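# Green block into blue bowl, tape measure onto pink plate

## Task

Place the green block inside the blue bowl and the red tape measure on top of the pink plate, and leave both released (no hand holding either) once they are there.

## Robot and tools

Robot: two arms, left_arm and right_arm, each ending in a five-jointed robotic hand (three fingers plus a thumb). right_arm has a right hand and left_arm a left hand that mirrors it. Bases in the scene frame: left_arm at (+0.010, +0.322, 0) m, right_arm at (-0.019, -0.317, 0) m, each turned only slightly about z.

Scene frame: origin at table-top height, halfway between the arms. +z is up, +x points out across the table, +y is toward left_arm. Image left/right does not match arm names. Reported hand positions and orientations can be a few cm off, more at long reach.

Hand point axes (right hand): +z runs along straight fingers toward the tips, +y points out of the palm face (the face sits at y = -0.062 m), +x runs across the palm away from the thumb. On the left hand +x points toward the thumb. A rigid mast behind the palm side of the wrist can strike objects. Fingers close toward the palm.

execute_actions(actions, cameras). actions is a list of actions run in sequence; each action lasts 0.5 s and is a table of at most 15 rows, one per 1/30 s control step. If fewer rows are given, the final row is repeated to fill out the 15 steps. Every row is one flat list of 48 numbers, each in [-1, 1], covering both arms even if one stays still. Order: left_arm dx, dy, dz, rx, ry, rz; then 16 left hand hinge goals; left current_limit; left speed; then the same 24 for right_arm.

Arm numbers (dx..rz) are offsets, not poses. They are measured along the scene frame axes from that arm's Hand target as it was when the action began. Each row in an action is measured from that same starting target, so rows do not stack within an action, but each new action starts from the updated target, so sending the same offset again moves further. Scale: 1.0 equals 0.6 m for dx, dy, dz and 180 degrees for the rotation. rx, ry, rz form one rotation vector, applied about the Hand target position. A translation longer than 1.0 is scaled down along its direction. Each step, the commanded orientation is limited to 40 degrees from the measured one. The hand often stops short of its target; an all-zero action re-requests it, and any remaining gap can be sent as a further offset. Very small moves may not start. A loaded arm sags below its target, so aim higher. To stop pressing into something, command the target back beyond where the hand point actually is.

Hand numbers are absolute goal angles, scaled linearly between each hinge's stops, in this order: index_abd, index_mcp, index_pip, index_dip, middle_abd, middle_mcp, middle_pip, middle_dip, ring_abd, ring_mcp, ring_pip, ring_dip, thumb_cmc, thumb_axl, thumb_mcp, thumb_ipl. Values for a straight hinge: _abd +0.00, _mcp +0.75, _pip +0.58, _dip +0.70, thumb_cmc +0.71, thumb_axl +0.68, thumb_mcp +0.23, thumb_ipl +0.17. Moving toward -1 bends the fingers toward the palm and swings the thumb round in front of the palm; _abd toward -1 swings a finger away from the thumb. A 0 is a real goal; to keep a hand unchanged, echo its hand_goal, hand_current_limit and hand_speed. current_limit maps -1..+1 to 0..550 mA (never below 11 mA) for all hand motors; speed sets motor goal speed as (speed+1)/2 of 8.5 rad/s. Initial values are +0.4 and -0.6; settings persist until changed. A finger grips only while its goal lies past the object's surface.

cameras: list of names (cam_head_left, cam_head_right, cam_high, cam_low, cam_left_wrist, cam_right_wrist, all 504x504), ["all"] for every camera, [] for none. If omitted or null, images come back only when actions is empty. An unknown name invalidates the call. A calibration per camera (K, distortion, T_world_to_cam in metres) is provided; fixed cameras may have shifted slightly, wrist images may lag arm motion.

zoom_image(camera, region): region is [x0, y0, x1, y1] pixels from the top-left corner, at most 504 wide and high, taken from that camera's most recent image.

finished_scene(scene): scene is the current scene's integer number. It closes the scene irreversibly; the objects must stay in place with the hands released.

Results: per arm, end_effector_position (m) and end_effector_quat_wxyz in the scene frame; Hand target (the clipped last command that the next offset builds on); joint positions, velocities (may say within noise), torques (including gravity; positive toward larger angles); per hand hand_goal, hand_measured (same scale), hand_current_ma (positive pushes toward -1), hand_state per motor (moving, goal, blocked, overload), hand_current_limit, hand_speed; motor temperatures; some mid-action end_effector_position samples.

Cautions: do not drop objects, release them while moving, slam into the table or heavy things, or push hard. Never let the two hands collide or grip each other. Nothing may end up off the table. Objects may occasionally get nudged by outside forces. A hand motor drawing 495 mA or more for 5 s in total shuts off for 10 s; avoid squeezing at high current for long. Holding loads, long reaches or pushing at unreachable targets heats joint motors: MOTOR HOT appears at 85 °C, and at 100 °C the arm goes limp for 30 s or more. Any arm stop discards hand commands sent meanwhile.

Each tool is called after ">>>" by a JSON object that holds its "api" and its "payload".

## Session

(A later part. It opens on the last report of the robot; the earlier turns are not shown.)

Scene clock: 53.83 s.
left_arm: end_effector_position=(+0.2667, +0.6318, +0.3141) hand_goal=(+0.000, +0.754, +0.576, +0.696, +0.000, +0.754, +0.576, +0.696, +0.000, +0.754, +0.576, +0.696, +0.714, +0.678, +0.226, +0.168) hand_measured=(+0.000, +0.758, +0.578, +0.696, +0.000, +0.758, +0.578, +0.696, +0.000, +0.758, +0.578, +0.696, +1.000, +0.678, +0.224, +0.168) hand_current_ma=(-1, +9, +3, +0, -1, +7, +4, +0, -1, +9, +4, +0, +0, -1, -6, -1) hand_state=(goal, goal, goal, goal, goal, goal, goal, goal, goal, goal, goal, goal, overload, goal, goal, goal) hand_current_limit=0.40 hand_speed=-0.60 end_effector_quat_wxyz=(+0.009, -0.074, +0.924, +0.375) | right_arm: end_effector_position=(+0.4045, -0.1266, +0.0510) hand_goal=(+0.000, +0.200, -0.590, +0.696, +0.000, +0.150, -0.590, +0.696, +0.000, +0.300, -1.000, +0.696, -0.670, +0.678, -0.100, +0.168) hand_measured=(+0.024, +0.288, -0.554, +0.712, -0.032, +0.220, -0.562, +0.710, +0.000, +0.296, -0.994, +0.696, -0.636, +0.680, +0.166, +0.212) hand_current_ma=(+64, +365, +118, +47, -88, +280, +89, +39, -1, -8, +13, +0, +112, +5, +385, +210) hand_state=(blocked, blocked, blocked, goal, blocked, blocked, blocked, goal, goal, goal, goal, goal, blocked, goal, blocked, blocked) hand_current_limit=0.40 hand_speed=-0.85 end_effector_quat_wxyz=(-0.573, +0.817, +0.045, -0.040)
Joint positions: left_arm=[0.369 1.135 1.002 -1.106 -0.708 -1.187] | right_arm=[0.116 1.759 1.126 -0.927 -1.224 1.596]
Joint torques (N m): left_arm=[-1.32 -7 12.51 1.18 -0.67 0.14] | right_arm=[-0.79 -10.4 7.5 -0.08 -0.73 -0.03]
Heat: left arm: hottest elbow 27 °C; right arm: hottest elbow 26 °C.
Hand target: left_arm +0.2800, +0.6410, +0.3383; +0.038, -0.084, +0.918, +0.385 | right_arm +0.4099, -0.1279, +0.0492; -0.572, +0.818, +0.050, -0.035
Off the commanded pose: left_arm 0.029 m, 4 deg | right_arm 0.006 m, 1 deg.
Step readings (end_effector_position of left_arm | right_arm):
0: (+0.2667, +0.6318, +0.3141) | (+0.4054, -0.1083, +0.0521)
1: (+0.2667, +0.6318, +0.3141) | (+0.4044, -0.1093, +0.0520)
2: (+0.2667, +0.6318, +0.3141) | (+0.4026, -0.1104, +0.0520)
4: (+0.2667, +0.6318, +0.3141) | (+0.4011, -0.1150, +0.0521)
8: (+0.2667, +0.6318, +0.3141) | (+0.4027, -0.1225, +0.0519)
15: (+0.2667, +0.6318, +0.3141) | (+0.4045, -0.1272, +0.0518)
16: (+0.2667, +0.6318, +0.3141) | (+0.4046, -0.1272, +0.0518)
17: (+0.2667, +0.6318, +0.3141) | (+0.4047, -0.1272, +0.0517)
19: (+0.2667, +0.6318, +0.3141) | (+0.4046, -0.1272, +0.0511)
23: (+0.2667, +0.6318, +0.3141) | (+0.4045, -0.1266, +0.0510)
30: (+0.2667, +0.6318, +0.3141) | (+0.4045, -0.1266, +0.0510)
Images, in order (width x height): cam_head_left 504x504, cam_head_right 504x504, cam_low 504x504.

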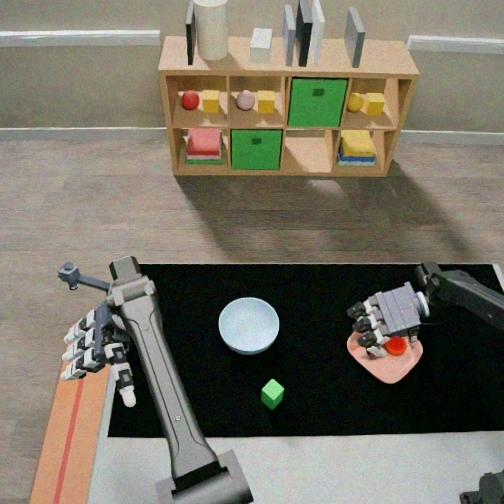

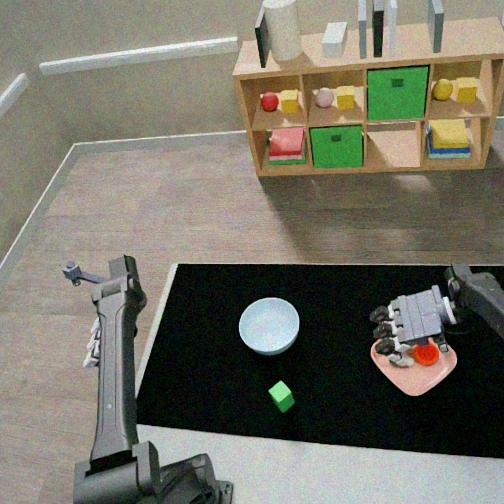

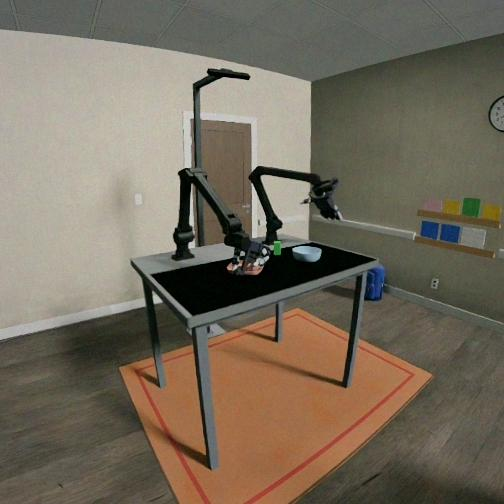

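>>> {"api": "execute_actions", "payload": {"actions": [[[0,0,0,0,0,0, 0,0.754,0.576,0.696,0,0.754,0.576,0.696,0,0.754,0.576,0.696,0.714,0.678,0.226,0.168,0.4,-0.6, 0,0,-0.003,0,0,0, 0,0.36,-0.591,0.696,0,0.30,-0.591,0.696,0,0.3,-1,0.696,-0.671,0.677,0.14,0.168,0.3,-0.9]],[[0,0,0,0,0,0, 0,0.754,0.576,0.696,0,0.754,0.576,0.696,0,0.754,0.576,0.696,0.714,0.678,0.226,0.168,0.4,-0.6, 0,0,0,0,0,0, 0,0.46,-0.591,0.696,0,0.46,-0.591,0.696,0,0.3,-1,0.696,-0.671,0.677,0.2,0.168,0.3,-0.8]]], "cameras": ["cam_head_left","cam_head_right","cam_low"]}}

>>> {"api": "zoom_image", "payload": {"camera": "cam_head_left", "region": [340, 260, 460, 390]}}

>>> {"api": "zoom_image", "payload": {"camera": "cam_low", "region": [210, 220, 280, 285]}}

Scene clock: 55.73 s.
left_arm: end_effector_position=(+0.2667, +0.6318, +0.3141) hand_goal=(+0.000, +0.754, +0.576, +0.696, +0.000, +0.754, +0.576, +0.696, +0.000, +0.754, +0.576, +0.696, +0.714, +0.678, +0.226, +0.168) hand_measured=(+0.000, +0.758, +0.578, +0.696, +0.000, +0.758, +0.578, +0.696, +0.000, +0.758, +0.578, +0.696, +1.000, +0.678, +0.224, +0.168) hand_current_ma=(-1, +9, +3, +0, -1, +7, +4, +0, -1, +9, +4, +0, +0, -1, -6, -1) hand_state=(goal, goal, goal, goal, goal, goal, goal, goal, goal, goal, goal, goal, overload, goal, goal, goal) hand_current_limit=0.40 hand_speed=-0.60 end_effector_quat_wxyz=(+0.009, -0.074, +0.924, +0.375) | right_arm: end_effector_position=(+0.4029, -0.1234, +0.0490) hand_goal=(+0.000, +0.460, -0.590, +0.696, +0.000, +0.460, -0.590, +0.696, +0.000, +0.300, -1.000, +0.696, -0.670, +0.678, +0.200, +0.168) hand_measured=(+0.002, +0.448, -0.586, +0.698, -0.004, +0.448, -0.586, +0.698, +0.000, +0.296, -0.994, +0.696, -0.666, +0.680, +0.196, +0.166) hand_current_ma=(+5, -35, +11, +6, -6, -36, +8, +5, -1, -8, +13, +0, +7, +5, -12, -3) hand_state=(goal, goal, goal, goal, goal, goal, goal, goal, goal, goal, goal, goal, goal, goal, goal, goal) hand_current_limit=0.30 hand_speed=-0.80 end_effector_quat_wxyz=(-0.573, +0.817, +0.048, -0.043)
Joint positions: left_arm=[0.369 1.135 1.002 -1.106 -0.708 -1.187] | right_arm=[0.123 1.764 1.126 -0.927 -1.224 1.594]
Joint torques (N m): left_arm=[-1.38 -7.36 12.48 1.35 -0.67 0.18] | right_arm=[-0.5 -10.4 7.39 0.08 -0.79 -0.06]
Heat: left arm: hottest elbow 27 °C; right arm: hottest elbow 26 °C.
Hand target: left_arm +0.2800, +0.6410, +0.3383; +0.038, -0.084, +0.918, +0.385 | right_arm +0.4099, -0.1279, +0.0474; -0.572, +0.818, +0.050, -0.035
Off the commanded pose: left_arm 0.029 m, 4 deg | right_arm 0.009 m, 1 deg.
Step readings (end_effector_position of left_arm | right_arm):
0: (+0.2667, +0.6318, +0.3141) | (+0.4045, -0.1266, +0.0510)
1: (+0.2667, +0.6318, +0.3141) | (+0.4044, -0.1266, +0.0504)
2: (+0.2667, +0.6318, +0.3141) | (+0.4044, -0.1266, +0.0504)
4: (+0.2667, +0.6318, +0.3141) | (+0.4044, -0.1266, +0.0504)
8: (+0.2667, +0.6318, +0.3141) | (+0.4041, -0.1260, +0.0497)
15: (+0.2667, +0.6318, +0.3141) | (+0.4040, -0.1260, +0.0490)
16: (+0.2667, +0.6318, +0.3141) | (+0.4040, -0.1260, +0.0490)
17: (+0.2667, +0.6318, +0.3141) | (+0.4040, -0.1260, +0.0490)
19: (+0.2667, +0.6318, +0.3141) | (+0.4040, -0.1260, +0.0490)
23: (+0.2667, +0.6318, +0.3141) | (+0.4035, -0.1247, +0.0490)
30: (+0.2667, +0.6318, +0.3141) | (+0.4029, -0.1234, +0.0490)
Images, in order (width x height): cam_head_left 504x504, cam_head_right 504x504, cam_low 504x504.

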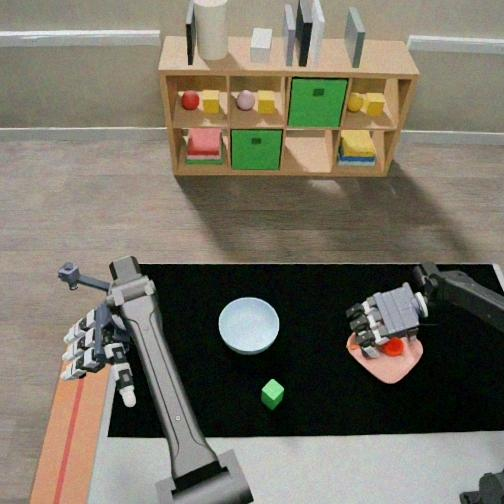

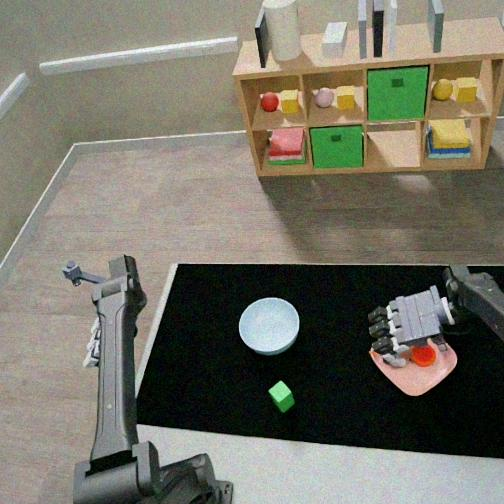

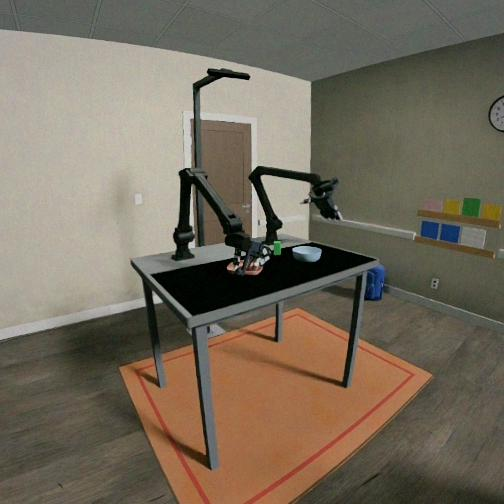

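Scaled by 3.877 from the camera's 504x504 image, which has a finer 720x720 frame.

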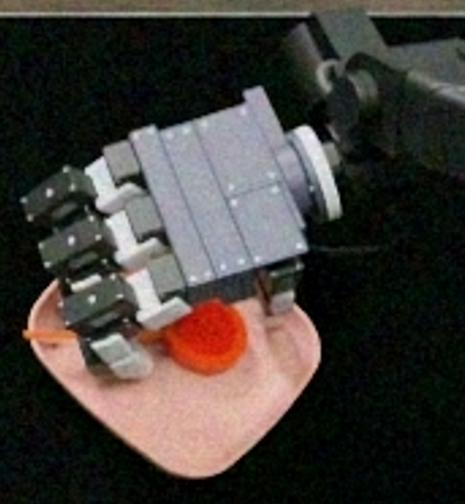

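Scaled by 7.200 from the camera's 504x504 image, which has a finer 720x720 frame.

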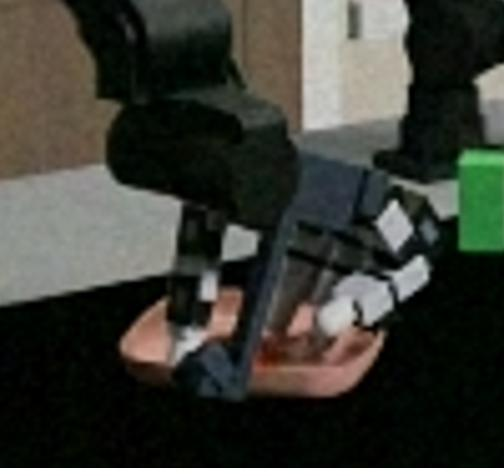

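>>> {"api": "execute_actions", "payload": {"actions": [[[0,0,0,0,0,0, 0,0.754,0.576,0.696,0,0.754,0.576,0.696,0,0.754,0.576,0.696,0.714,0.678,0.226,0.168,0.4,-0.6, 0,0,0,0,0,0, 0,0.56,-0.55,0.696,0,0.56,-0.55,0.696,0,0.3,-1,0.696,-0.671,0.677,0.24,0.168,0.3,-0.7]],[[0,0,0,0,0,0, 0,0.754,0.576,0.696,0,0.754,0.576,0.696,0,0.754,0.576,0.696,0.714,0.678,0.226,0.168,0.4,-0.6, 0,0,0.06,0,0,0, 0,0.56,-0.55,0.696,0,0.56,-0.55,0.696,0,0.3,-1,0.696,-0.671,0.677,0.24,0.168,0.3,-0.7]],[[0,0,0,0,0,0, 0,0.754,0.576,0.696,0,0.754,0.576,0.696,0,0.754,0.576,0.696,0.714,0.678,0.226,0.168,0.4,-0.6, 0,0,0.12,0,0,0, 0,0.56,-0.55,0.696,0,0.56,-0.55,0.696,0,0.3,-1,0.696,-0.671,0.677,0.24,0.168,0.3,-0.7]]], "cameras": ["cam_head_left","cam_head_right","cam_low"]}}

>>> {"api": "zoom_image", "payload": {"camera": "cam_head_left", "region": [340, 260, 460, 390]}}

>>> {"api": "zoom_image", "payload": {"camera": "cam_low", "region": [210, 220, 280, 285]}}

Scene clock: 58.17 s.
left_arm: end_effector_position=(+0.2667, +0.6318, +0.3141) hand_goal=(+0.000, +0.754, +0.576, +0.696, +0.000, +0.754, +0.576, +0.696, +0.000, +0.754, +0.576, +0.696, +0.714, +0.678, +0.226, +0.168) hand_measured=(+0.000, +0.758, +0.578, +0.696, +0.000, +0.758, +0.578, +0.696, +0.000, +0.758, +0.578, +0.696, +1.000, +0.678, +0.224, +0.168) hand_current_ma=(-1, +9, +3, +0, -1, +7, +4, +0, -1, +9, +4, +0, +0, -1, -6, -1) hand_state=(goal, goal, goal, goal, goal, goal, goal, goal, goal, goal, goal, goal, overload, goal, goal, goal) hand_current_limit=0.40 hand_speed=-0.60 end_effector_quat_wxyz=(+0.009, -0.074, +0.924, +0.375) | right_arm: end_effector_position=(+0.3928, -0.1239, +0.1404) hand_goal=(+0.000, +0.560, -0.550, +0.696, +0.000, +0.560, -0.550, +0.696, +0.000, +0.300, -1.000, +0.696, -0.670, +0.678, +0.240, +0.168) hand_measured=(+0.002, +0.548, -0.552, +0.698, -0.002, +0.548, -0.552, +0.698, +0.000, +0.296, -0.994, +0.696, -0.670, +0.680, +0.236, +0.166) hand_current_ma=(+3, -33, -3, +5, -5, -34, -3, +5, -1, -8, +13, +0, +0, +5, -12, -7) hand_state=(goal, goal, goal, goal, goal, goal, goal, goal, goal, goal, goal, goal, goal, goal, goal, goal) hand_current_limit=0.30 hand_speed=-0.70 end_effector_quat_wxyz=(-0.570, +0.819, +0.042, -0.054)
Joint positions: left_arm=[0.369 1.135 1.002 -1.106 -0.708 -1.187] | right_arm=[0.126 1.632 1.224 -1.18 -1.22 1.597]
Joint torques (N m): left_arm=[-1.44 -6.53 12.48 1.16 -0.69 0.15] | right_arm=[-0.79 -8.94 11.37 -0.61 -0.93 -0.03]
Heat: left arm: hottest elbow 27 °C; right arm: hottest elbow 26 °C.
Hand target: left_arm +0.2800, +0.6410, +0.3383; +0.038, -0.084, +0.918, +0.385 | right_arm +0.4099, -0.1280, +0.1553; -0.572, +0.818, +0.050, -0.035
Off the commanded pose: left_arm 0.029 m, 4 deg | right_arm 0.023 m, 2 deg.
Step readings (end_effector_position of left_arm | right_arm):
0: (+0.2667, +0.6318, +0.3141) | (+0.4029, -0.1234, +0.0490)
1: (+0.2667, +0.6318, +0.3141) | (+0.4032, -0.1240, +0.0490)
2: (+0.2667, +0.6318, +0.3141) | (+0.4029, -0.1234, +0.0490)
4: (+0.2667, +0.6318, +0.3141) | (+0.4026, -0.1227, +0.0490)
8: (+0.2667, +0.6318, +0.3141) | (+0.4020, -0.1214, +0.0490)
15: (+0.2667, +0.6318, +0.3141) | (+0.4020, -0.1214, +0.0490)
16: (+0.2667, +0.6318, +0.3141) | (+0.3996, -0.1218, +0.0493)
17: (+0.2667, +0.6318, +0.3141) | (+0.3963, -0.1223, +0.0504)
19: (+0.2667, +0.6318, +0.3141) | (+0.3920, -0.1229, +0.0537)
23: (+0.2667, +0.6318, +0.3141) | (+0.3891, -0.1233, +0.0567)
30: (+0.2667, +0.6318, +0.3141) | (+0.3885, -0.1234, +0.0575)
31: (+0.2667, +0.6318, +0.3141) | (+0.3853, -0.1239, +0.0616)
32: (+0.2667, +0.6318, +0.3141) | (+0.3810, -0.1249, +0.0662)
34: (+0.2667, +0.6318, +0.3141) | (+0.3757, -0.1263, +0.0858)
38: (+0.2667, +0.6318, +0.3141) | (+0.3833, -0.1246, +0.1256)
45: (+0.2667, +0.6318, +0.3141) | (+0.3931, -0.1239, +0.1403)
Images, in order (width x height): cam_head_left 504x504, cam_head_right 504x504, cam_low 504x504.

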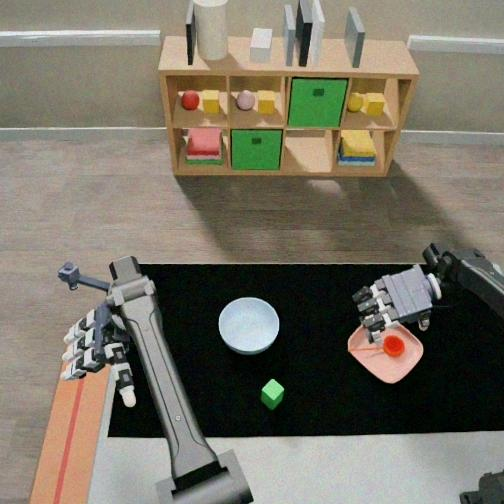

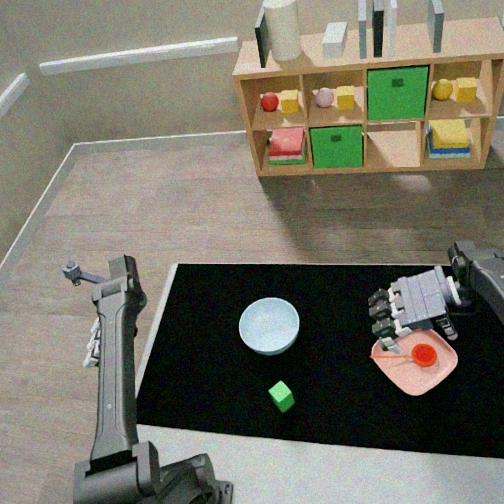

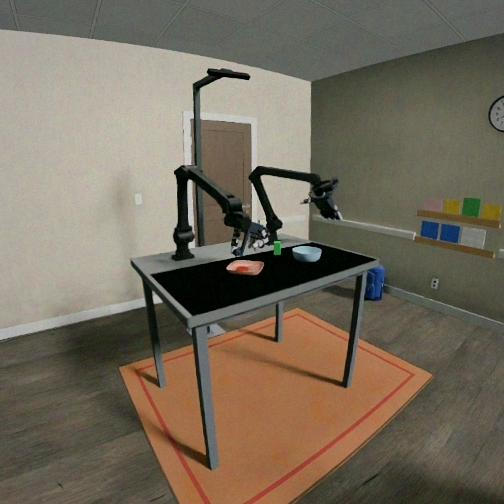

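Scaled by 3.877 from the camera's 504x504 image, which has a finer 720x720 frame.

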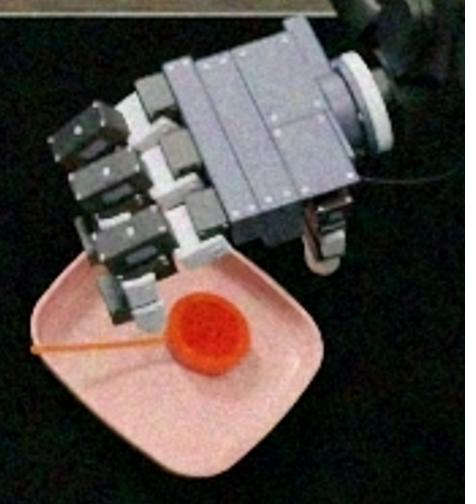

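Scaled by 7.200 from the camera's 504x504 image, which has a finer 720x720 frame.

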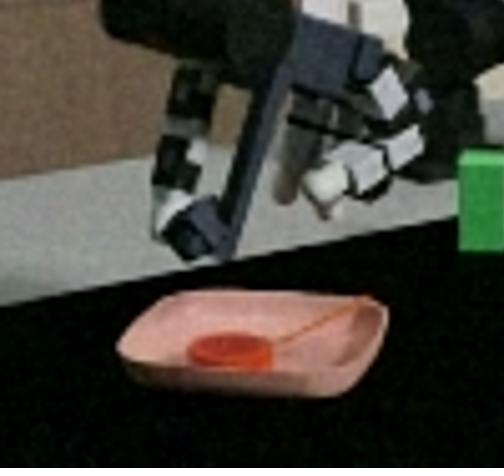

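>>> {"api": "execute_actions", "payload": {"actions": [[[0,0,0,0,0,0, 0,0.754,0.576,0.696,0,0.754,0.576,0.696,0,0.754,0.576,0.696,0.714,0.678,0.226,0.168,0.4,-0.6, -0.1,0.133,0.04,0,0,0.07, -0.12,0.507,-0.372,0.696,0.12,0.507,-0.372,0.696,0,0.3,-1,0.696,-0.671,0.677,0.169,0.168,0.3,-0.6]],[[0,0,0,0,0,0, 0,0.754,0.576,0.696,0,0.754,0.576,0.696,0,0.754,0.576,0.696,0.714,0.678,0.226,0.168,0.4,-0.6, -0.09,0.2,0.02,0,0,0.07, -0.12,0.507,-0.372,0.696,0.12,0.507,-0.372,0.696,0,0.3,-1,0.696,-0.671,0.677,0.169,0.168,0.3,-0.6]],[[0,0,0,0,0,0, 0,0.754,0.576,0.696,0,0.754,0.576,0.696,0,0.754,0.576,0.696,0.714,0.678,0.226,0.168,0.4,-0.6, -0.085,0.203,0.0,0,0,0.071, -0.12,0.507,-0.372,0.696,0.12,0.507,-0.372,0.696,0,0.3,-1,0.696,-0.671,0.677,0.169,0.168,0.3,-0.6]],[[0,0,0,0,0,0, 0,0.754,0.576,0.696,0,0.754,0.576,0.696,0,0.754,0.576,0.696,0.714,0.678,0.226,0.168,0.4,-0.6, 0,0,-0.05,0,0,0, -0.12,0.507,-0.372,0.696,0.12,0.507,-0.372,0.696,0,0.3,-1,0.696,-0.671,0.677,0.169,0.168,0.3,-0.6]]], "cameras": ["cam_head_left","cam_head_right","cam_low","cam_high"]}}

>>> {"api": "zoom_image", "payload": {"camera": "cam_head_left", "region": [210, 320, 320, 430]}}

>>> {"api": "zoom_image", "payload": {"camera": "cam_head_right", "region": [230, 320, 340, 430]}}

>>> {"api": "zoom_image", "payload": {"camera": "cam_low", "region": [240, 200, 320, 270]}}

Scene clock: 62.20 s.
left_arm: end_effector_position=(+0.2667, +0.6318, +0.3141) hand_goal=(+0.000, +0.754, +0.576, +0.696, +0.000, +0.754, +0.576, +0.696, +0.000, +0.754, +0.576, +0.696, +0.714, +0.678, +0.226, +0.168) hand_measured=(+0.000, +0.758, +0.578, +0.696, +0.000, +0.758, +0.578, +0.696, +0.000, +0.758, +0.578, +0.696, +1.000, +0.678, +0.224, +0.168) hand_current_ma=(-1, +9, +3, +0, -1, +7, +4, +0, -1, +9, +4, +0, +0, -1, -6, -1) hand_state=(goal, goal, goal, goal, goal, goal, goal, goal, goal, goal, goal, goal, overload, goal, goal, goal) hand_current_limit=0.40 hand_speed=-0.60 end_effector_quat_wxyz=(+0.009, -0.074, +0.924, +0.375) | right_arm: end_effector_position=(+0.2426, +0.1847, +0.1601) hand_goal=(-0.120, +0.508, -0.372, +0.696, +0.120, +0.508, -0.372, +0.696, +0.000, +0.300, -1.000, +0.696, -0.670, +0.678, +0.170, +0.168) hand_measured=(-0.118, +0.500, -0.374, +0.698, +0.118, +0.500, -0.372, +0.698, +0.000, +0.296, -0.996, +0.696, -0.670, +0.680, +0.170, +0.166) hand_current_ma=(+3, -21, -2, +4, -4, -22, -2, +4, -1, -7, +10, +0, +0, +5, -1, -3) hand_state=(goal, goal, goal, goal, goal, goal, goal, goal, goal, goal, goal, goal, goal, goal, goal, goal) hand_current_limit=0.30 hand_speed=-0.60 end_effector_quat_wxyz=(-0.528, +0.759, +0.308, -0.225)
Joint positions: left_arm=[0.369 1.135 1.002 -1.106 -0.708 -1.187] | right_arm=[0.835 1.836 1.554 -1.125 -1.218 1.762]
Joint torques (N m): left_arm=[-1.26 -7.3 12.45 1.18 -0.67 0.2] | right_arm=[0.62 -12.63 9.99 1.13 -0.69 0.19]
Heat: left arm: hottest elbow 27 °C; right arm: hottest elbow 26 °C.
Hand target: left_arm +0.2800, +0.6410, +0.3383; +0.038, -0.084, +0.918, +0.385 | right_arm +0.2449, +0.1937, +0.1614; -0.529, +0.757, +0.314, -0.219
Off the commanded pose: left_arm 0.029 m, 4 deg | right_arm 0.009 m, 1 deg.
Step readings (end_effector_position of left_arm | right_arm):
0: (+0.2667, +0.6318, +0.3141) | (+0.3928, -0.1239, +0.1404)
1: (+0.2667, +0.6318, +0.3141) | (+0.3884, -0.1226, +0.1414)
2: (+0.2667, +0.6318, +0.3141) | (+0.3820, -0.1181, +0.1421)
4: (+0.2667, +0.6318, +0.3141) | (+0.3626, -0.0947, +0.1455)
8: (+0.2667, +0.6318, +0.3141) | (+0.3263, -0.0462, +0.1482)
15: (+0.2667, +0.6318, +0.3141) | (+0.3252, -0.0452, +0.1482)
16: (+0.2667, +0.6318, +0.3141) | (+0.3252, -0.0437, +0.1494)
17: (+0.2667, +0.6318, +0.3141) | (+0.3235, -0.0376, +0.1505)
19: (+0.2667, +0.6318, +0.3141) | (+0.3075, -0.0049, +0.1574)
23: (+0.2667, +0.6318, +0.3141) | (+0.2650, +0.0649, +0.1747)
30: (+0.2667, +0.6318, +0.3141) | (+0.2658, +0.0697, +0.1778)
31: (+0.2667, +0.6318, +0.3141) | (+0.2688, +0.0712, +0.1771)
32: (+0.2667, +0.6318, +0.3141) | (+0.2722, +0.0788, +0.1784)
34: (+0.2667, +0.6318, +0.3141) | (+0.2701, +0.1149, +0.1791)
38: (+0.2667, +0.6318, +0.3141) | (+0.2317, +0.1783, +0.1714)
45: (+0.2667, +0.6318, +0.3141) | (+0.2104, +0.1918, +0.1628)
46: (+0.2667, +0.6318, +0.3141) | (+0.2151, +0.1911, +0.1627)
47: (+0.2667, +0.6318, +0.3141) | (+0.2202, +0.1907, +0.1627)
49: (+0.2667, +0.6318, +0.3141) | (+0.2314, +0.1885, +0.1610)
53: (+0.2667, +0.6318, +0.3141) | (+0.2440, +0.1838, +0.1601)
60: (+0.2667, +0.6318, +0.3141) | (+0.2434, +0.1843, +0.1601)
Images, in order (width x height): cam_head_left 504x504, cam_head_right 504x504, cam_high 504x504, cam_low 504x504.

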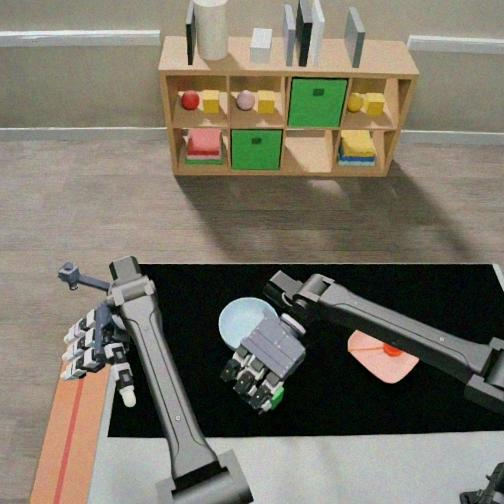

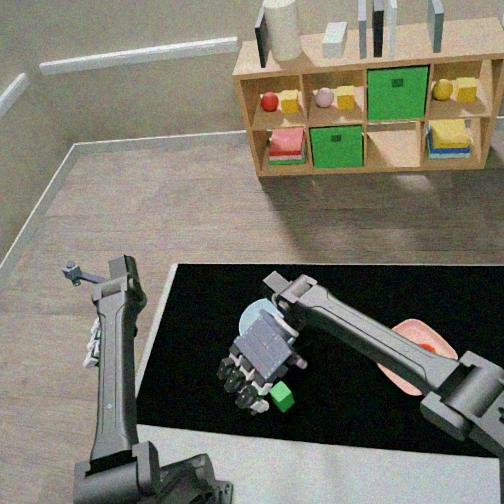

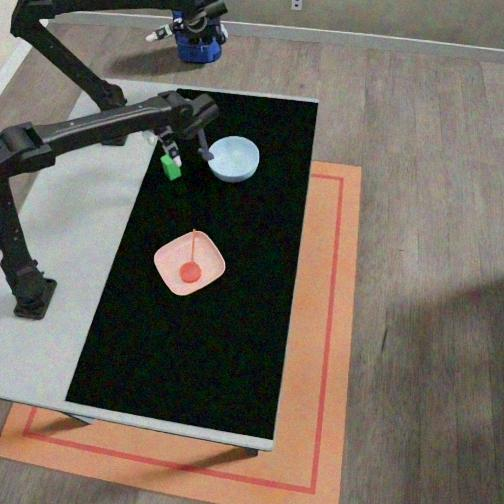

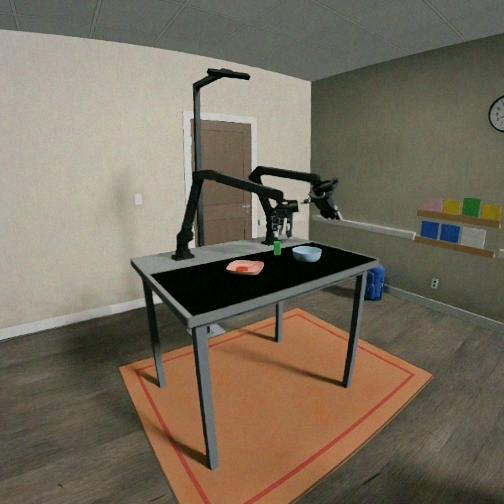

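Scaled by 4.582 from the camera's 504x504 image, which has a finer 720x720 frame.

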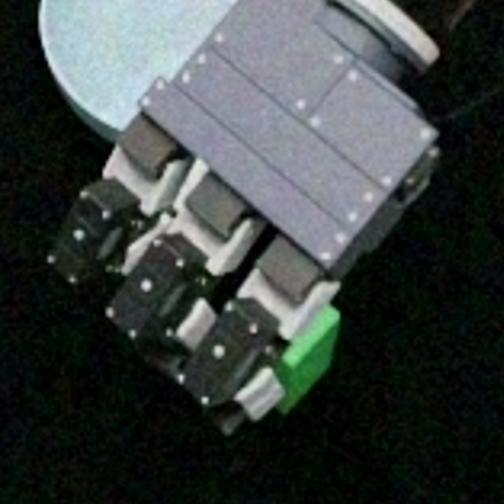

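Scaled by 4.582 from the camera's 504x504 image, which has a finer 720x720 frame.

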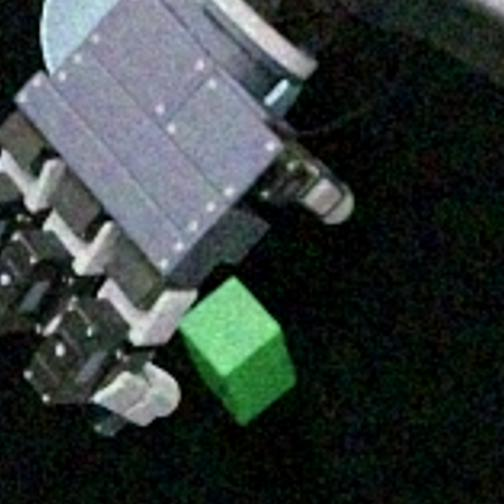

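Scaled by 6.300 from the camera's 504x504 image, which has a finer 720x720 frame.

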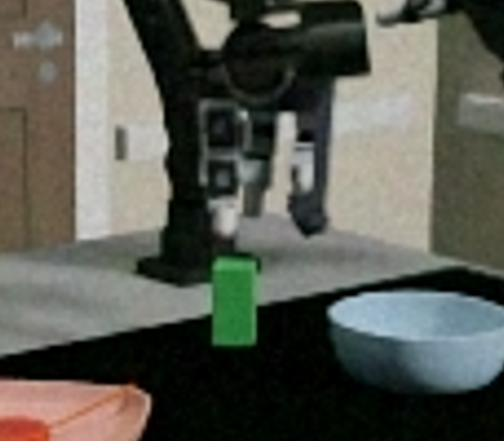

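>>> {"api": "execute_actions", "payload": {"actions": [[[0,0,0,0,0,0, 0,0.754,0.576,0.696,0,0.754,0.576,0.696,0,0.754,0.576,0.696,0.714,0.678,0.226,0.168,0.4,-0.6, 0.008,0.025,-0.03,0,0,0, -0.12,0.507,-0.372,0.696,0.12,0.507,-0.372,0.696,0,0.3,-1,0.696,-0.671,0.677,0.169,0.168,0.3,-0.6]]], "cameras": ["cam_head_left","cam_head_right"]}}

>>> {"api": "zoom_image", "payload": {"camera": "cam_head_left", "region": [210, 320, 320, 430]}}

>>> {"api": "zoom_image", "payload": {"camera": "cam_head_right", "region": [230, 320, 340, 430]}}

Scene clock: 64.43 s.
left_arm: end_effector_position=(+0.2667, +0.6318, +0.3141) hand_goal=(+0.000, +0.754, +0.576, +0.696, +0.000, +0.754, +0.576, +0.696, +0.000, +0.754, +0.576, +0.696, +0.714, +0.678, +0.226, +0.168) hand_measured=(+0.000, +0.758, +0.578, +0.696, +0.000, +0.758, +0.578, +0.696, +0.000, +0.758, +0.578, +0.696, +1.000, +0.678, +0.224, +0.168) hand_current_ma=(-1, +9, +3, +0, -1, +7, +4, +0, -1, +9, +4, +0, +0, -1, -6, -1) hand_state=(goal, goal, goal, goal, goal, goal, goal, goal, goal, goal, goal, goal, overload, goal, goal, goal) hand_current_limit=0.40 hand_speed=-0.60 end_effector_quat_wxyz=(+0.009, -0.074, +0.924, +0.375) | right_arm: end_effector_position=(+0.2485, +0.1931, +0.1294) hand_goal=(-0.120, +0.508, -0.372, +0.696, +0.120, +0.508, -0.372, +0.696, +0.000, +0.300, -1.000, +0.696, -0.670, +0.678, +0.170, +0.168) hand_measured=(-0.118, +0.500, -0.374, +0.698, +0.118, +0.500, -0.372, +0.698, +0.000, +0.296, -0.996, +0.696, -0.670, +0.680, +0.170, +0.166) hand_current_ma=(+3, -20, -2, +4, -4, -22, -2, +4, -1, -7, +10, +0, +0, +5, -1, -3) hand_state=(goal, goal, goal, goal, goal, goal, goal, goal, goal, goal, goal, goal, goal, goal, goal, goal) hand_current_limit=0.30 hand_speed=-0.60 end_effector_quat_wxyz=(-0.524, +0.763, +0.297, -0.234)
Joint positions: left_arm=[0.369 1.135 1.002 -1.106 -0.708 -1.187] | right_arm=[0.837 1.894 1.554 -1.069 -1.218 1.789]
Joint torques (N m): left_arm=[-1.55 -7.47 12.44 1.11 -0.71 0.15] | right_arm=[0.32 -14.33 11.02 0.88 -0.7 0.25]
Heat: left arm: hottest elbow 27 °C; right arm: hottest elbow 27 °C.
Hand target: left_arm +0.2800, +0.6410, +0.3383; +0.038, -0.084, +0.918, +0.385 | right_arm +0.2497, +0.2087, +0.1434; -0.529, +0.757, +0.314, -0.219
Off the commanded pose: left_arm 0.029 m, 4 deg | right_arm 0.021 m, 3 deg.
Step readings (end_effector_position of left_arm | right_arm):
0: (+0.2667, +0.6318, +0.3141) | (+0.2426, +0.1847, +0.1601)
1: (+0.2667, +0.6318, +0.3141) | (+0.2435, +0.1858, +0.1594)
2: (+0.2667, +0.6318, +0.3141) | (+0.2453, +0.1879, +0.1570)
4: (+0.2667, +0.6318, +0.3141) | (+0.2480, +0.1911, +0.1505)
8: (+0.2667, +0.6318, +0.3141) | (+0.2485, +0.1931, +0.1342)
15: (+0.2667, +0.6318, +0.3141) | (+0.2485, +0.1932, +0.1293)
Images, in order (width x height): cam_head_left 504x504, cam_head_right 504x504.

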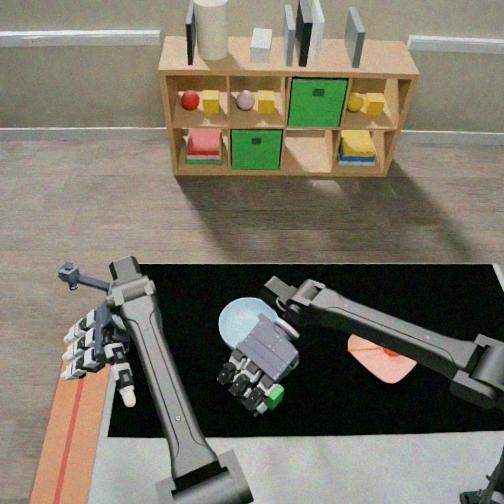

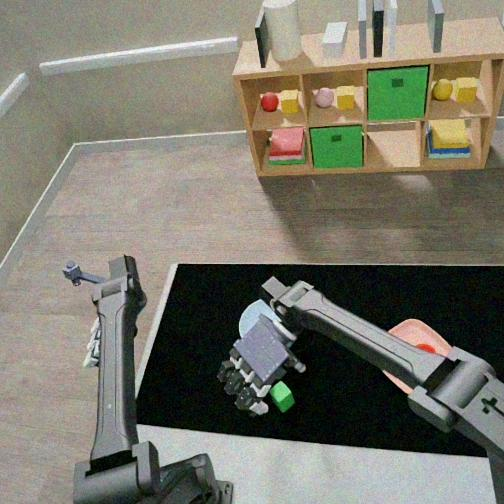

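Scaled by 4.582 from the camera's 504x504 image, which has a finer 720x720 frame.

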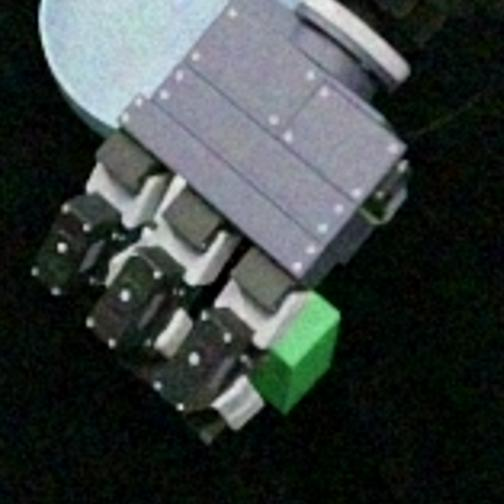

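Scaled by 4.582 from the camera's 504x504 image, which has a finer 720x720 frame.

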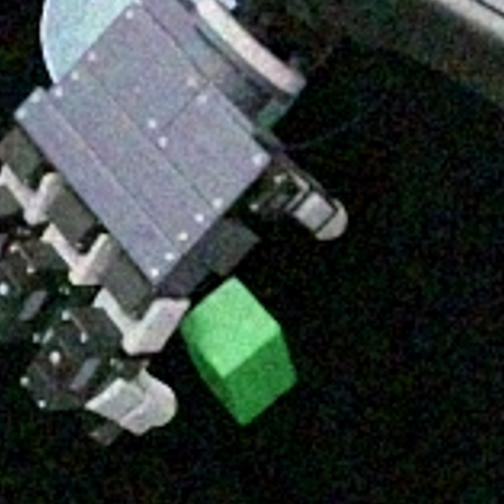

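>>> {"api": "execute_actions", "payload": {"actions": [[[0,0,0,0,0,0, 0,0.754,0.576,0.696,0,0.754,0.576,0.696,0,0.754,0.576,0.696,0.714,0.678,0.226,0.168,0.4,-0.6, 0.0105,0.01,-0.01,0,0,-0.0556, -0.12,0.507,-0.372,0.696,0.12,0.507,-0.372,0.696,0,0.3,-1,0.696,-0.671,0.677,0.169,0.168,0.3,-0.6]]], "cameras": ["cam_head_left","cam_head_right"]}}

>>> {"api": "zoom_image", "payload": {"camera": "cam_head_right", "region": [230, 320, 340, 430]}}

Scene clock: 66.70 s.
left_arm: end_effector_position=(+0.2667, +0.6318, +0.3141) hand_goal=(+0.000, +0.754, +0.576, +0.696, +0.000, +0.754, +0.576, +0.696, +0.000, +0.754, +0.576, +0.696, +0.714, +0.678, +0.226, +0.168) hand_measured=(+0.000, +0.758, +0.578, +0.696, +0.000, +0.758, +0.578, +0.696, +0.000, +0.758, +0.578, +0.696, +1.000, +0.678, +0.224, +0.168) hand_current_ma=(-1, +9, +3, +0, -1, +7, +4, +0, -1, +9, +4, +0, +0, -1, -6, -1) hand_state=(goal, goal, goal, goal, goal, goal, goal, goal, goal, goal, goal, goal, overload, goal, goal, goal) hand_current_limit=0.40 hand_speed=-0.60 end_effector_quat_wxyz=(+0.009, -0.074, +0.924, +0.375) | right_arm: end_effector_position=(+0.2619, +0.2063, +0.1146) hand_goal=(-0.120, +0.508, -0.372, +0.696, +0.120, +0.508, -0.372, +0.696, +0.000, +0.300, -1.000, +0.696, -0.670, +0.678, +0.170, +0.168) hand_measured=(-0.118, +0.500, -0.374, +0.698, +0.118, +0.500, -0.372, +0.698, +0.000, +0.296, -0.996, +0.696, -0.670, +0.680, +0.170, +0.166) hand_current_ma=(+3, -19, -2, +4, -3, -22, -2, +4, -1, -7, +10, +0, +1, +5, -1, -3) hand_state=(goal, goal, goal, goal, goal, goal, goal, goal, goal, goal, goal, goal, goal, goal, goal, goal) hand_current_limit=0.30 hand_speed=-0.60 end_effector_quat_wxyz=(-0.528, +0.784, +0.255, -0.203)
Joint positions: left_arm=[0.369 1.135 1.002 -1.106 -0.708 -1.187] | right_arm=[0.837 1.879 1.481 -0.763 -1.168 2.064]
Joint torques (N m): left_arm=[-1.55 -7.53 12.4 1.13 -0.68 0.16] | right_arm=[0.44 -16.79 8.31 1.54 -0.51 0.26]
Heat: left arm: hottest elbow 28 °C; right arm: hottest elbow 27 °C.
Hand target: left_arm +0.2800, +0.6410, +0.3383; +0.038, -0.084, +0.918, +0.385 | right_arm +0.2560, +0.2146, +0.1374; -0.546, +0.782, +0.246, -0.172
Off the commanded pose: left_arm 0.029 m, 4 deg | right_arm 0.025 m, 4 deg.
joint sent to its limit (right arm) — joint 6 (wrist roll), upper limit. The joint targets are off in position and orientation.
Step readings (end_effector_position of left_arm | right_arm):
0: (+0.2667, +0.6318, +0.3141) | (+0.2484, +0.1931, +0.1294)
1: (+0.2667, +0.6318, +0.3141) | (+0.2509, +0.1961, +0.1275)
2: (+0.2667, +0.6318, +0.3141) | (+0.2559, +0.2011, +0.1244)
4: (+0.2667, +0.6318, +0.3141) | (+0.2646, +0.2100, +0.1183)
8: (+0.2667, +0.6318, +0.3141) | (+0.2644, +0.2093, +0.1111)
15: (+0.2667, +0.6318, +0.3141) | (+0.2624, +0.2066, +0.1108)
Images, in order (width x height): cam_head_left 504x504, cam_head_right 504x504.

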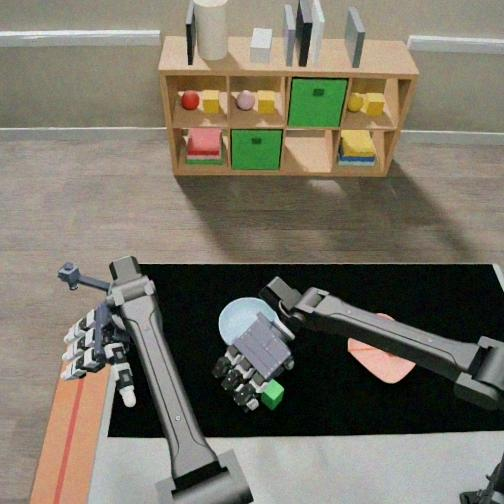

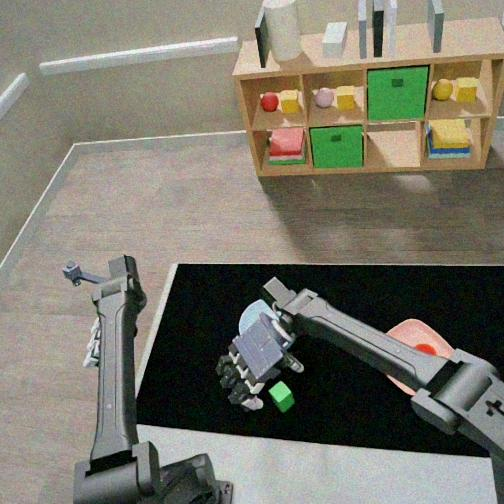

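Scaled by 4.582 from the camera's 504x504 image, which has a finer 720x720 frame.

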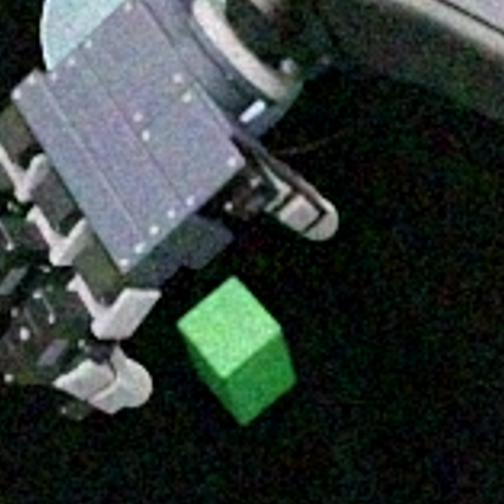

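>>> {"api": "execute_actions", "payload": {"actions": [[[0,0,0,0,0,0, 0,0.754,0.576,0.696,0,0.754,0.576,0.696,0,0.754,0.576,0.696,0.714,0.678,0.226,0.168,0.4,-0.6, -0.0067,-0.0077,-0.01,0,0,0.0278, -0.12,0.507,-0.372,0.696,0.12,0.507,-0.372,0.696,0,0.3,-1,0.696,-0.671,0.677,0.169,0.168,0.3,-0.6]]], "cameras": ["cam_head_left","cam_head_right"]}}

>>> {"api": "zoom_image", "payload": {"camera": "cam_head_right", "region": [230, 320, 340, 430]}}

>>> {"api": "zoom_image", "payload": {"camera": "cam_head_left", "region": [210, 320, 320, 430]}}

Scene clock: 68.33 s.
left_arm: end_effector_position=(+0.2667, +0.6318, +0.3141) hand_goal=(+0.000, +0.754, +0.576, +0.696, +0.000, +0.754, +0.576, +0.696, +0.000, +0.754, +0.576, +0.696, +0.714, +0.678, +0.226, +0.168) hand_measured=(+0.000, +0.758, +0.578, +0.696, +0.000, +0.758, +0.578, +0.696, +0.000, +0.758, +0.578, +0.696, +1.000, +0.678, +0.224, +0.168) hand_current_ma=(-1, +9, +3, +0, -1, +7, +4, +0, -1, +9, +4, +0, +0, -1, -6, -1) hand_state=(goal, goal, goal, goal, goal, goal, goal, goal, goal, goal, goal, goal, overload, goal, goal, goal) hand_current_limit=0.40 hand_speed=-0.60 end_effector_quat_wxyz=(+0.009, -0.074, +0.924, +0.375) | right_arm: end_effector_position=(+0.2612, +0.2060, +0.1125) hand_goal=(-0.120, +0.508, -0.372, +0.696, +0.120, +0.508, -0.372, +0.696, +0.000, +0.300, -1.000, +0.696, -0.670, +0.678, +0.170, +0.168) hand_measured=(-0.118, +0.500, -0.374, +0.698, +0.118, +0.500, -0.372, +0.698, +0.000, +0.296, -0.996, +0.696, -0.670, +0.680, +0.170, +0.166) hand_current_ma=(+3, -19, -2, +4, -3, -22, -2, +4, -1, -7, +10, +0, +1, +5, -1, -3) hand_state=(goal, goal, goal, goal, goal, goal, goal, goal, goal, goal, goal, goal, goal, goal, goal, goal) hand_current_limit=0.30 hand_speed=-0.60 end_effector_quat_wxyz=(-0.531, +0.780, +0.263, -0.201)
Joint positions: left_arm=[0.369 1.135 1.002 -1.106 -0.708 -1.187] | right_arm=[0.837 1.879 1.475 -0.763 -1.174 2.042]
Joint torques (N m): left_arm=[-1.67 -7.47 12.53 1.1 -0.67 0.2] | right_arm=[0.62 -15.85 8.44 0.13 -1.22 -0.08]
Heat: left arm: hottest elbow 28 °C; right arm: hottest elbow 27 °C.
Hand target: left_arm +0.2800, +0.6410, +0.3383; +0.038, -0.084, +0.918, +0.385 | right_arm +0.2520, +0.2100, +0.1314; -0.538, +0.770, +0.280, -0.196
Off the commanded pose: left_arm 0.029 m, 4 deg | right_arm 0.021 m, 3 deg.
Step readings (end_effector_position of left_arm | right_arm):
0: (+0.2667, +0.6318, +0.3141) | (+0.2619, +0.2063, +0.1146)
1: (+0.2667, +0.6318, +0.3141) | (+0.2618, +0.2066, +0.1148)
2: (+0.2667, +0.6318, +0.3141) | (+0.2613, +0.2064, +0.1144)
4: (+0.2667, +0.6318, +0.3141) | (+0.2608, +0.2059, +0.1133)
8: (+0.2667, +0.6318, +0.3141) | (+0.2609, +0.2058, +0.1126)
15: (+0.2667, +0.6318, +0.3141) | (+0.2612, +0.2059, +0.1125)
Images, in order (width x height): cam_head_left 504x504, cam_head_right 504x504.

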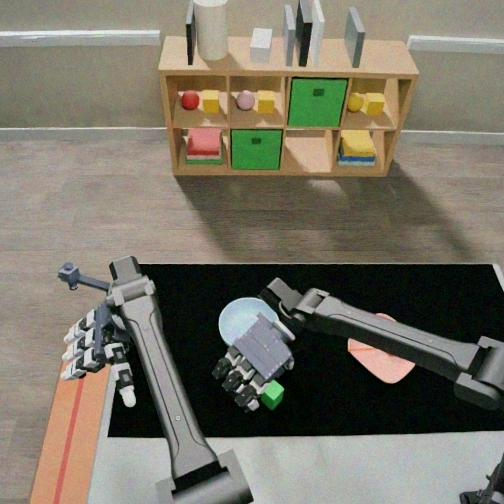

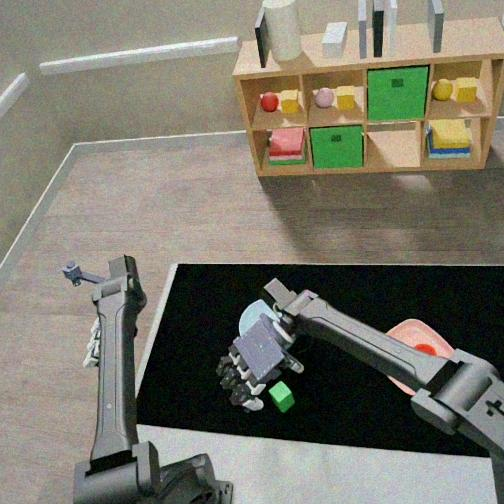

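Scaled by 4.582 from the camera's 504x504 image, which has a finer 720x720 frame.

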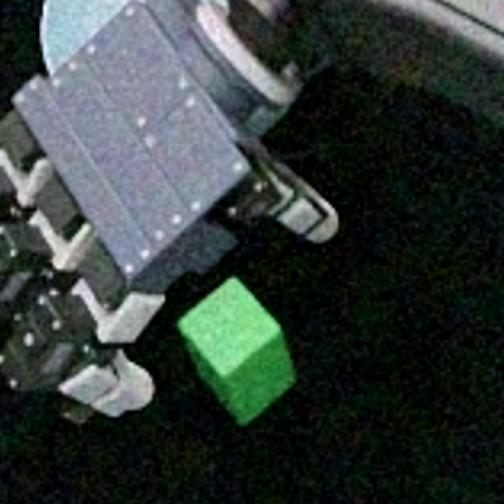

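Scaled by 4.582 from the camera's 504x504 image, which has a finer 720x720 frame.

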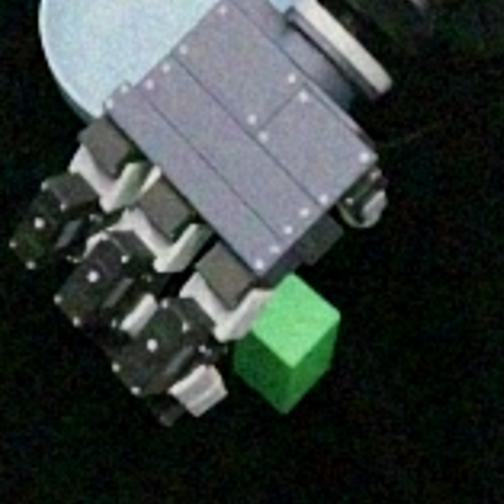

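>>> {"api": "execute_actions", "payload": {"actions": [[[0,0,0,0,0,0, 0,0.754,0.576,0.696,0,0.754,0.576,0.696,0,0.754,0.576,0.696,0.714,0.678,0.226,0.168,0.4,-0.6, 0.005,0,-0.04,0,0,0, -0.12,0.507,-0.372,0.696,0.12,0.507,-0.372,0.696,0,0.3,-1,0.696,-0.671,0.677,0.169,0.168,0.3,-0.6]]], "cameras": ["cam_head_left","cam_head_right","cam_low"]}}

>>> {"api": "zoom_image", "payload": {"camera": "cam_head_right", "region": [230, 320, 340, 430]}}

>>> {"api": "zoom_image", "payload": {"camera": "cam_head_left", "region": [210, 320, 320, 430]}}

>>> {"api": "zoom_image", "payload": {"camera": "cam_low", "region": [250, 210, 330, 280]}}

Scene clock: 70.03 s.
left_arm: end_effector_position=(+0.2667, +0.6318, +0.3141) hand_goal=(+0.000, +0.754, +0.576, +0.696, +0.000, +0.754, +0.576, +0.696, +0.000, +0.754, +0.576, +0.696, +0.714, +0.678, +0.226, +0.168) hand_measured=(+0.000, +0.758, +0.578, +0.696, +0.000, +0.758, +0.578, +0.696, +0.000, +0.758, +0.578, +0.696, +1.000, +0.678, +0.224, +0.168) hand_current_ma=(-1, +9, +3, +0, -1, +7, +4, +0, -1, +9, +4, +0, +0, -1, -6, -1) hand_state=(goal, goal, goal, goal, goal, goal, goal, goal, goal, goal, goal, goal, overload, goal, goal, goal) hand_current_limit=0.40 hand_speed=-0.60 end_effector_quat_wxyz=(+0.009, -0.074, +0.924, +0.375) | right_arm: end_effector_position=(+0.2568, +0.2012, +0.1036) hand_goal=(-0.120, +0.508, -0.372, +0.696, +0.120, +0.508, -0.372, +0.696, +0.000, +0.300, -1.000, +0.696, -0.670, +0.678, +0.170, +0.168) hand_measured=(-0.118, +0.500, -0.374, +0.698, +0.118, +0.500, -0.372, +0.698, +0.000, +0.296, -0.996, +0.696, -0.670, +0.680, +0.170, +0.166) hand_current_ma=(+3, -19, -2, +4, -3, -22, -2, +4, -1, -7, +10, +0, +1, +5, -1, -3) hand_state=(goal, goal, goal, goal, goal, goal, goal, goal, goal, goal, goal, goal, goal, goal, goal, goal) hand_current_limit=0.30 hand_speed=-0.60 end_effector_quat_wxyz=(-0.530, +0.780, +0.263, -0.205)
Joint positions: left_arm=[0.369 1.135 1.002 -1.106 -0.708 -1.187] | right_arm=[0.837 1.879 1.451 -0.755 -1.177 2.03]
Joint torques (N m): left_arm=[-1.49 -7.82 12.53 1.24 -0.65 0.17] | right_arm=[-0.03 -14.15 8.54 1.51 -1.17 0]
Heat: left arm: hottest elbow 28 °C; right arm: hottest elbow 27 °C.
Hand target: left_arm +0.2800, +0.6410, +0.3383; +0.038, -0.084, +0.918, +0.385 | right_arm +0.2549, +0.2100, +0.1074; -0.538, +0.770, +0.280, -0.196
Off the commanded pose: left_arm 0.029 m, 4 deg | right_arm 0.010 m, 3 deg.
Step readings (end_effector_position of left_arm | right_arm):
0: (+0.2667, +0.6318, +0.3141) | (+0.2612, +0.2060, +0.1124)
1: (+0.2667, +0.6318, +0.3141) | (+0.2609, +0.2056, +0.1114)
2: (+0.2667, +0.6318, +0.3141) | (+0.2606, +0.2055, +0.1105)
4: (+0.2667, +0.6318, +0.3141) | (+0.2588, +0.2036, +0.1071)
8: (+0.2667, +0.6318, +0.3141) | (+0.2567, +0.2011, +0.1036)
15: (+0.2667, +0.6318, +0.3141) | (+0.2568, +0.2012, +0.1036)
Images, in order (width x height): cam_head_left 504x504, cam_head_right 504x504, cam_low 504x504.

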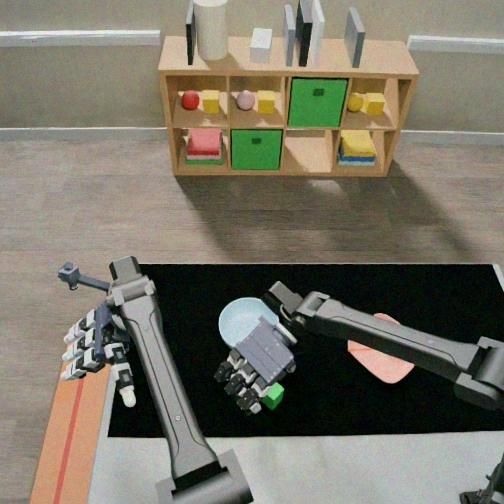

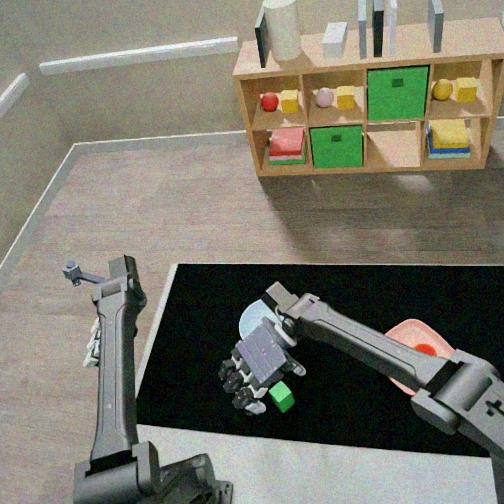

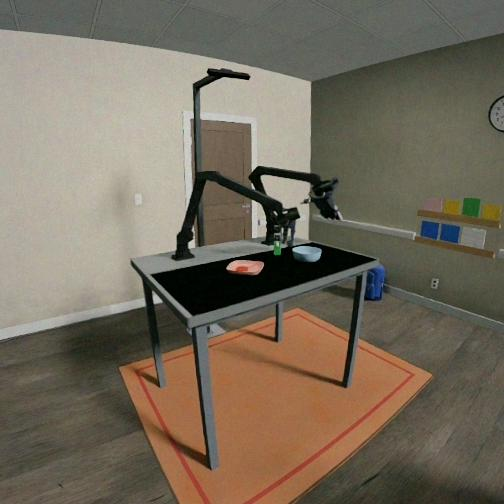

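Scaled by 4.582 from the camera's 504x504 image, which has a finer 720x720 frame.

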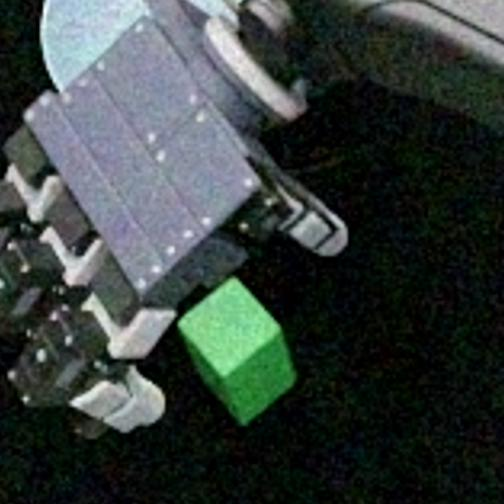

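Scaled by 4.582 from the camera's 504x504 image, which has a finer 720x720 frame.

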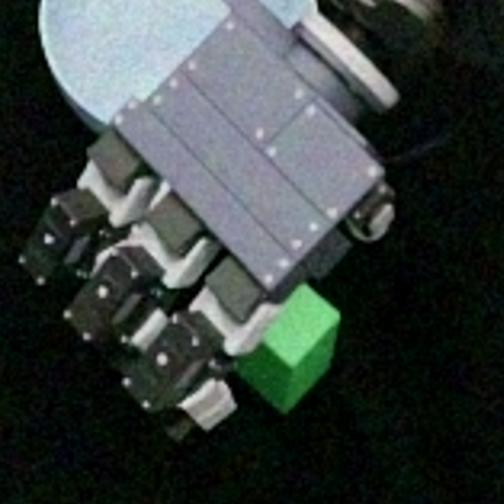

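Scaled by 6.300 from the camera's 504x504 image, which has a finer 720x720 frame.

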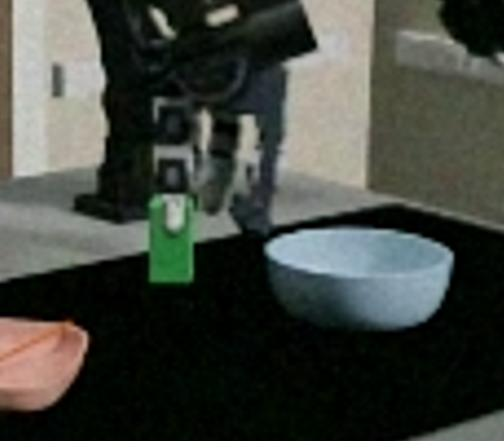

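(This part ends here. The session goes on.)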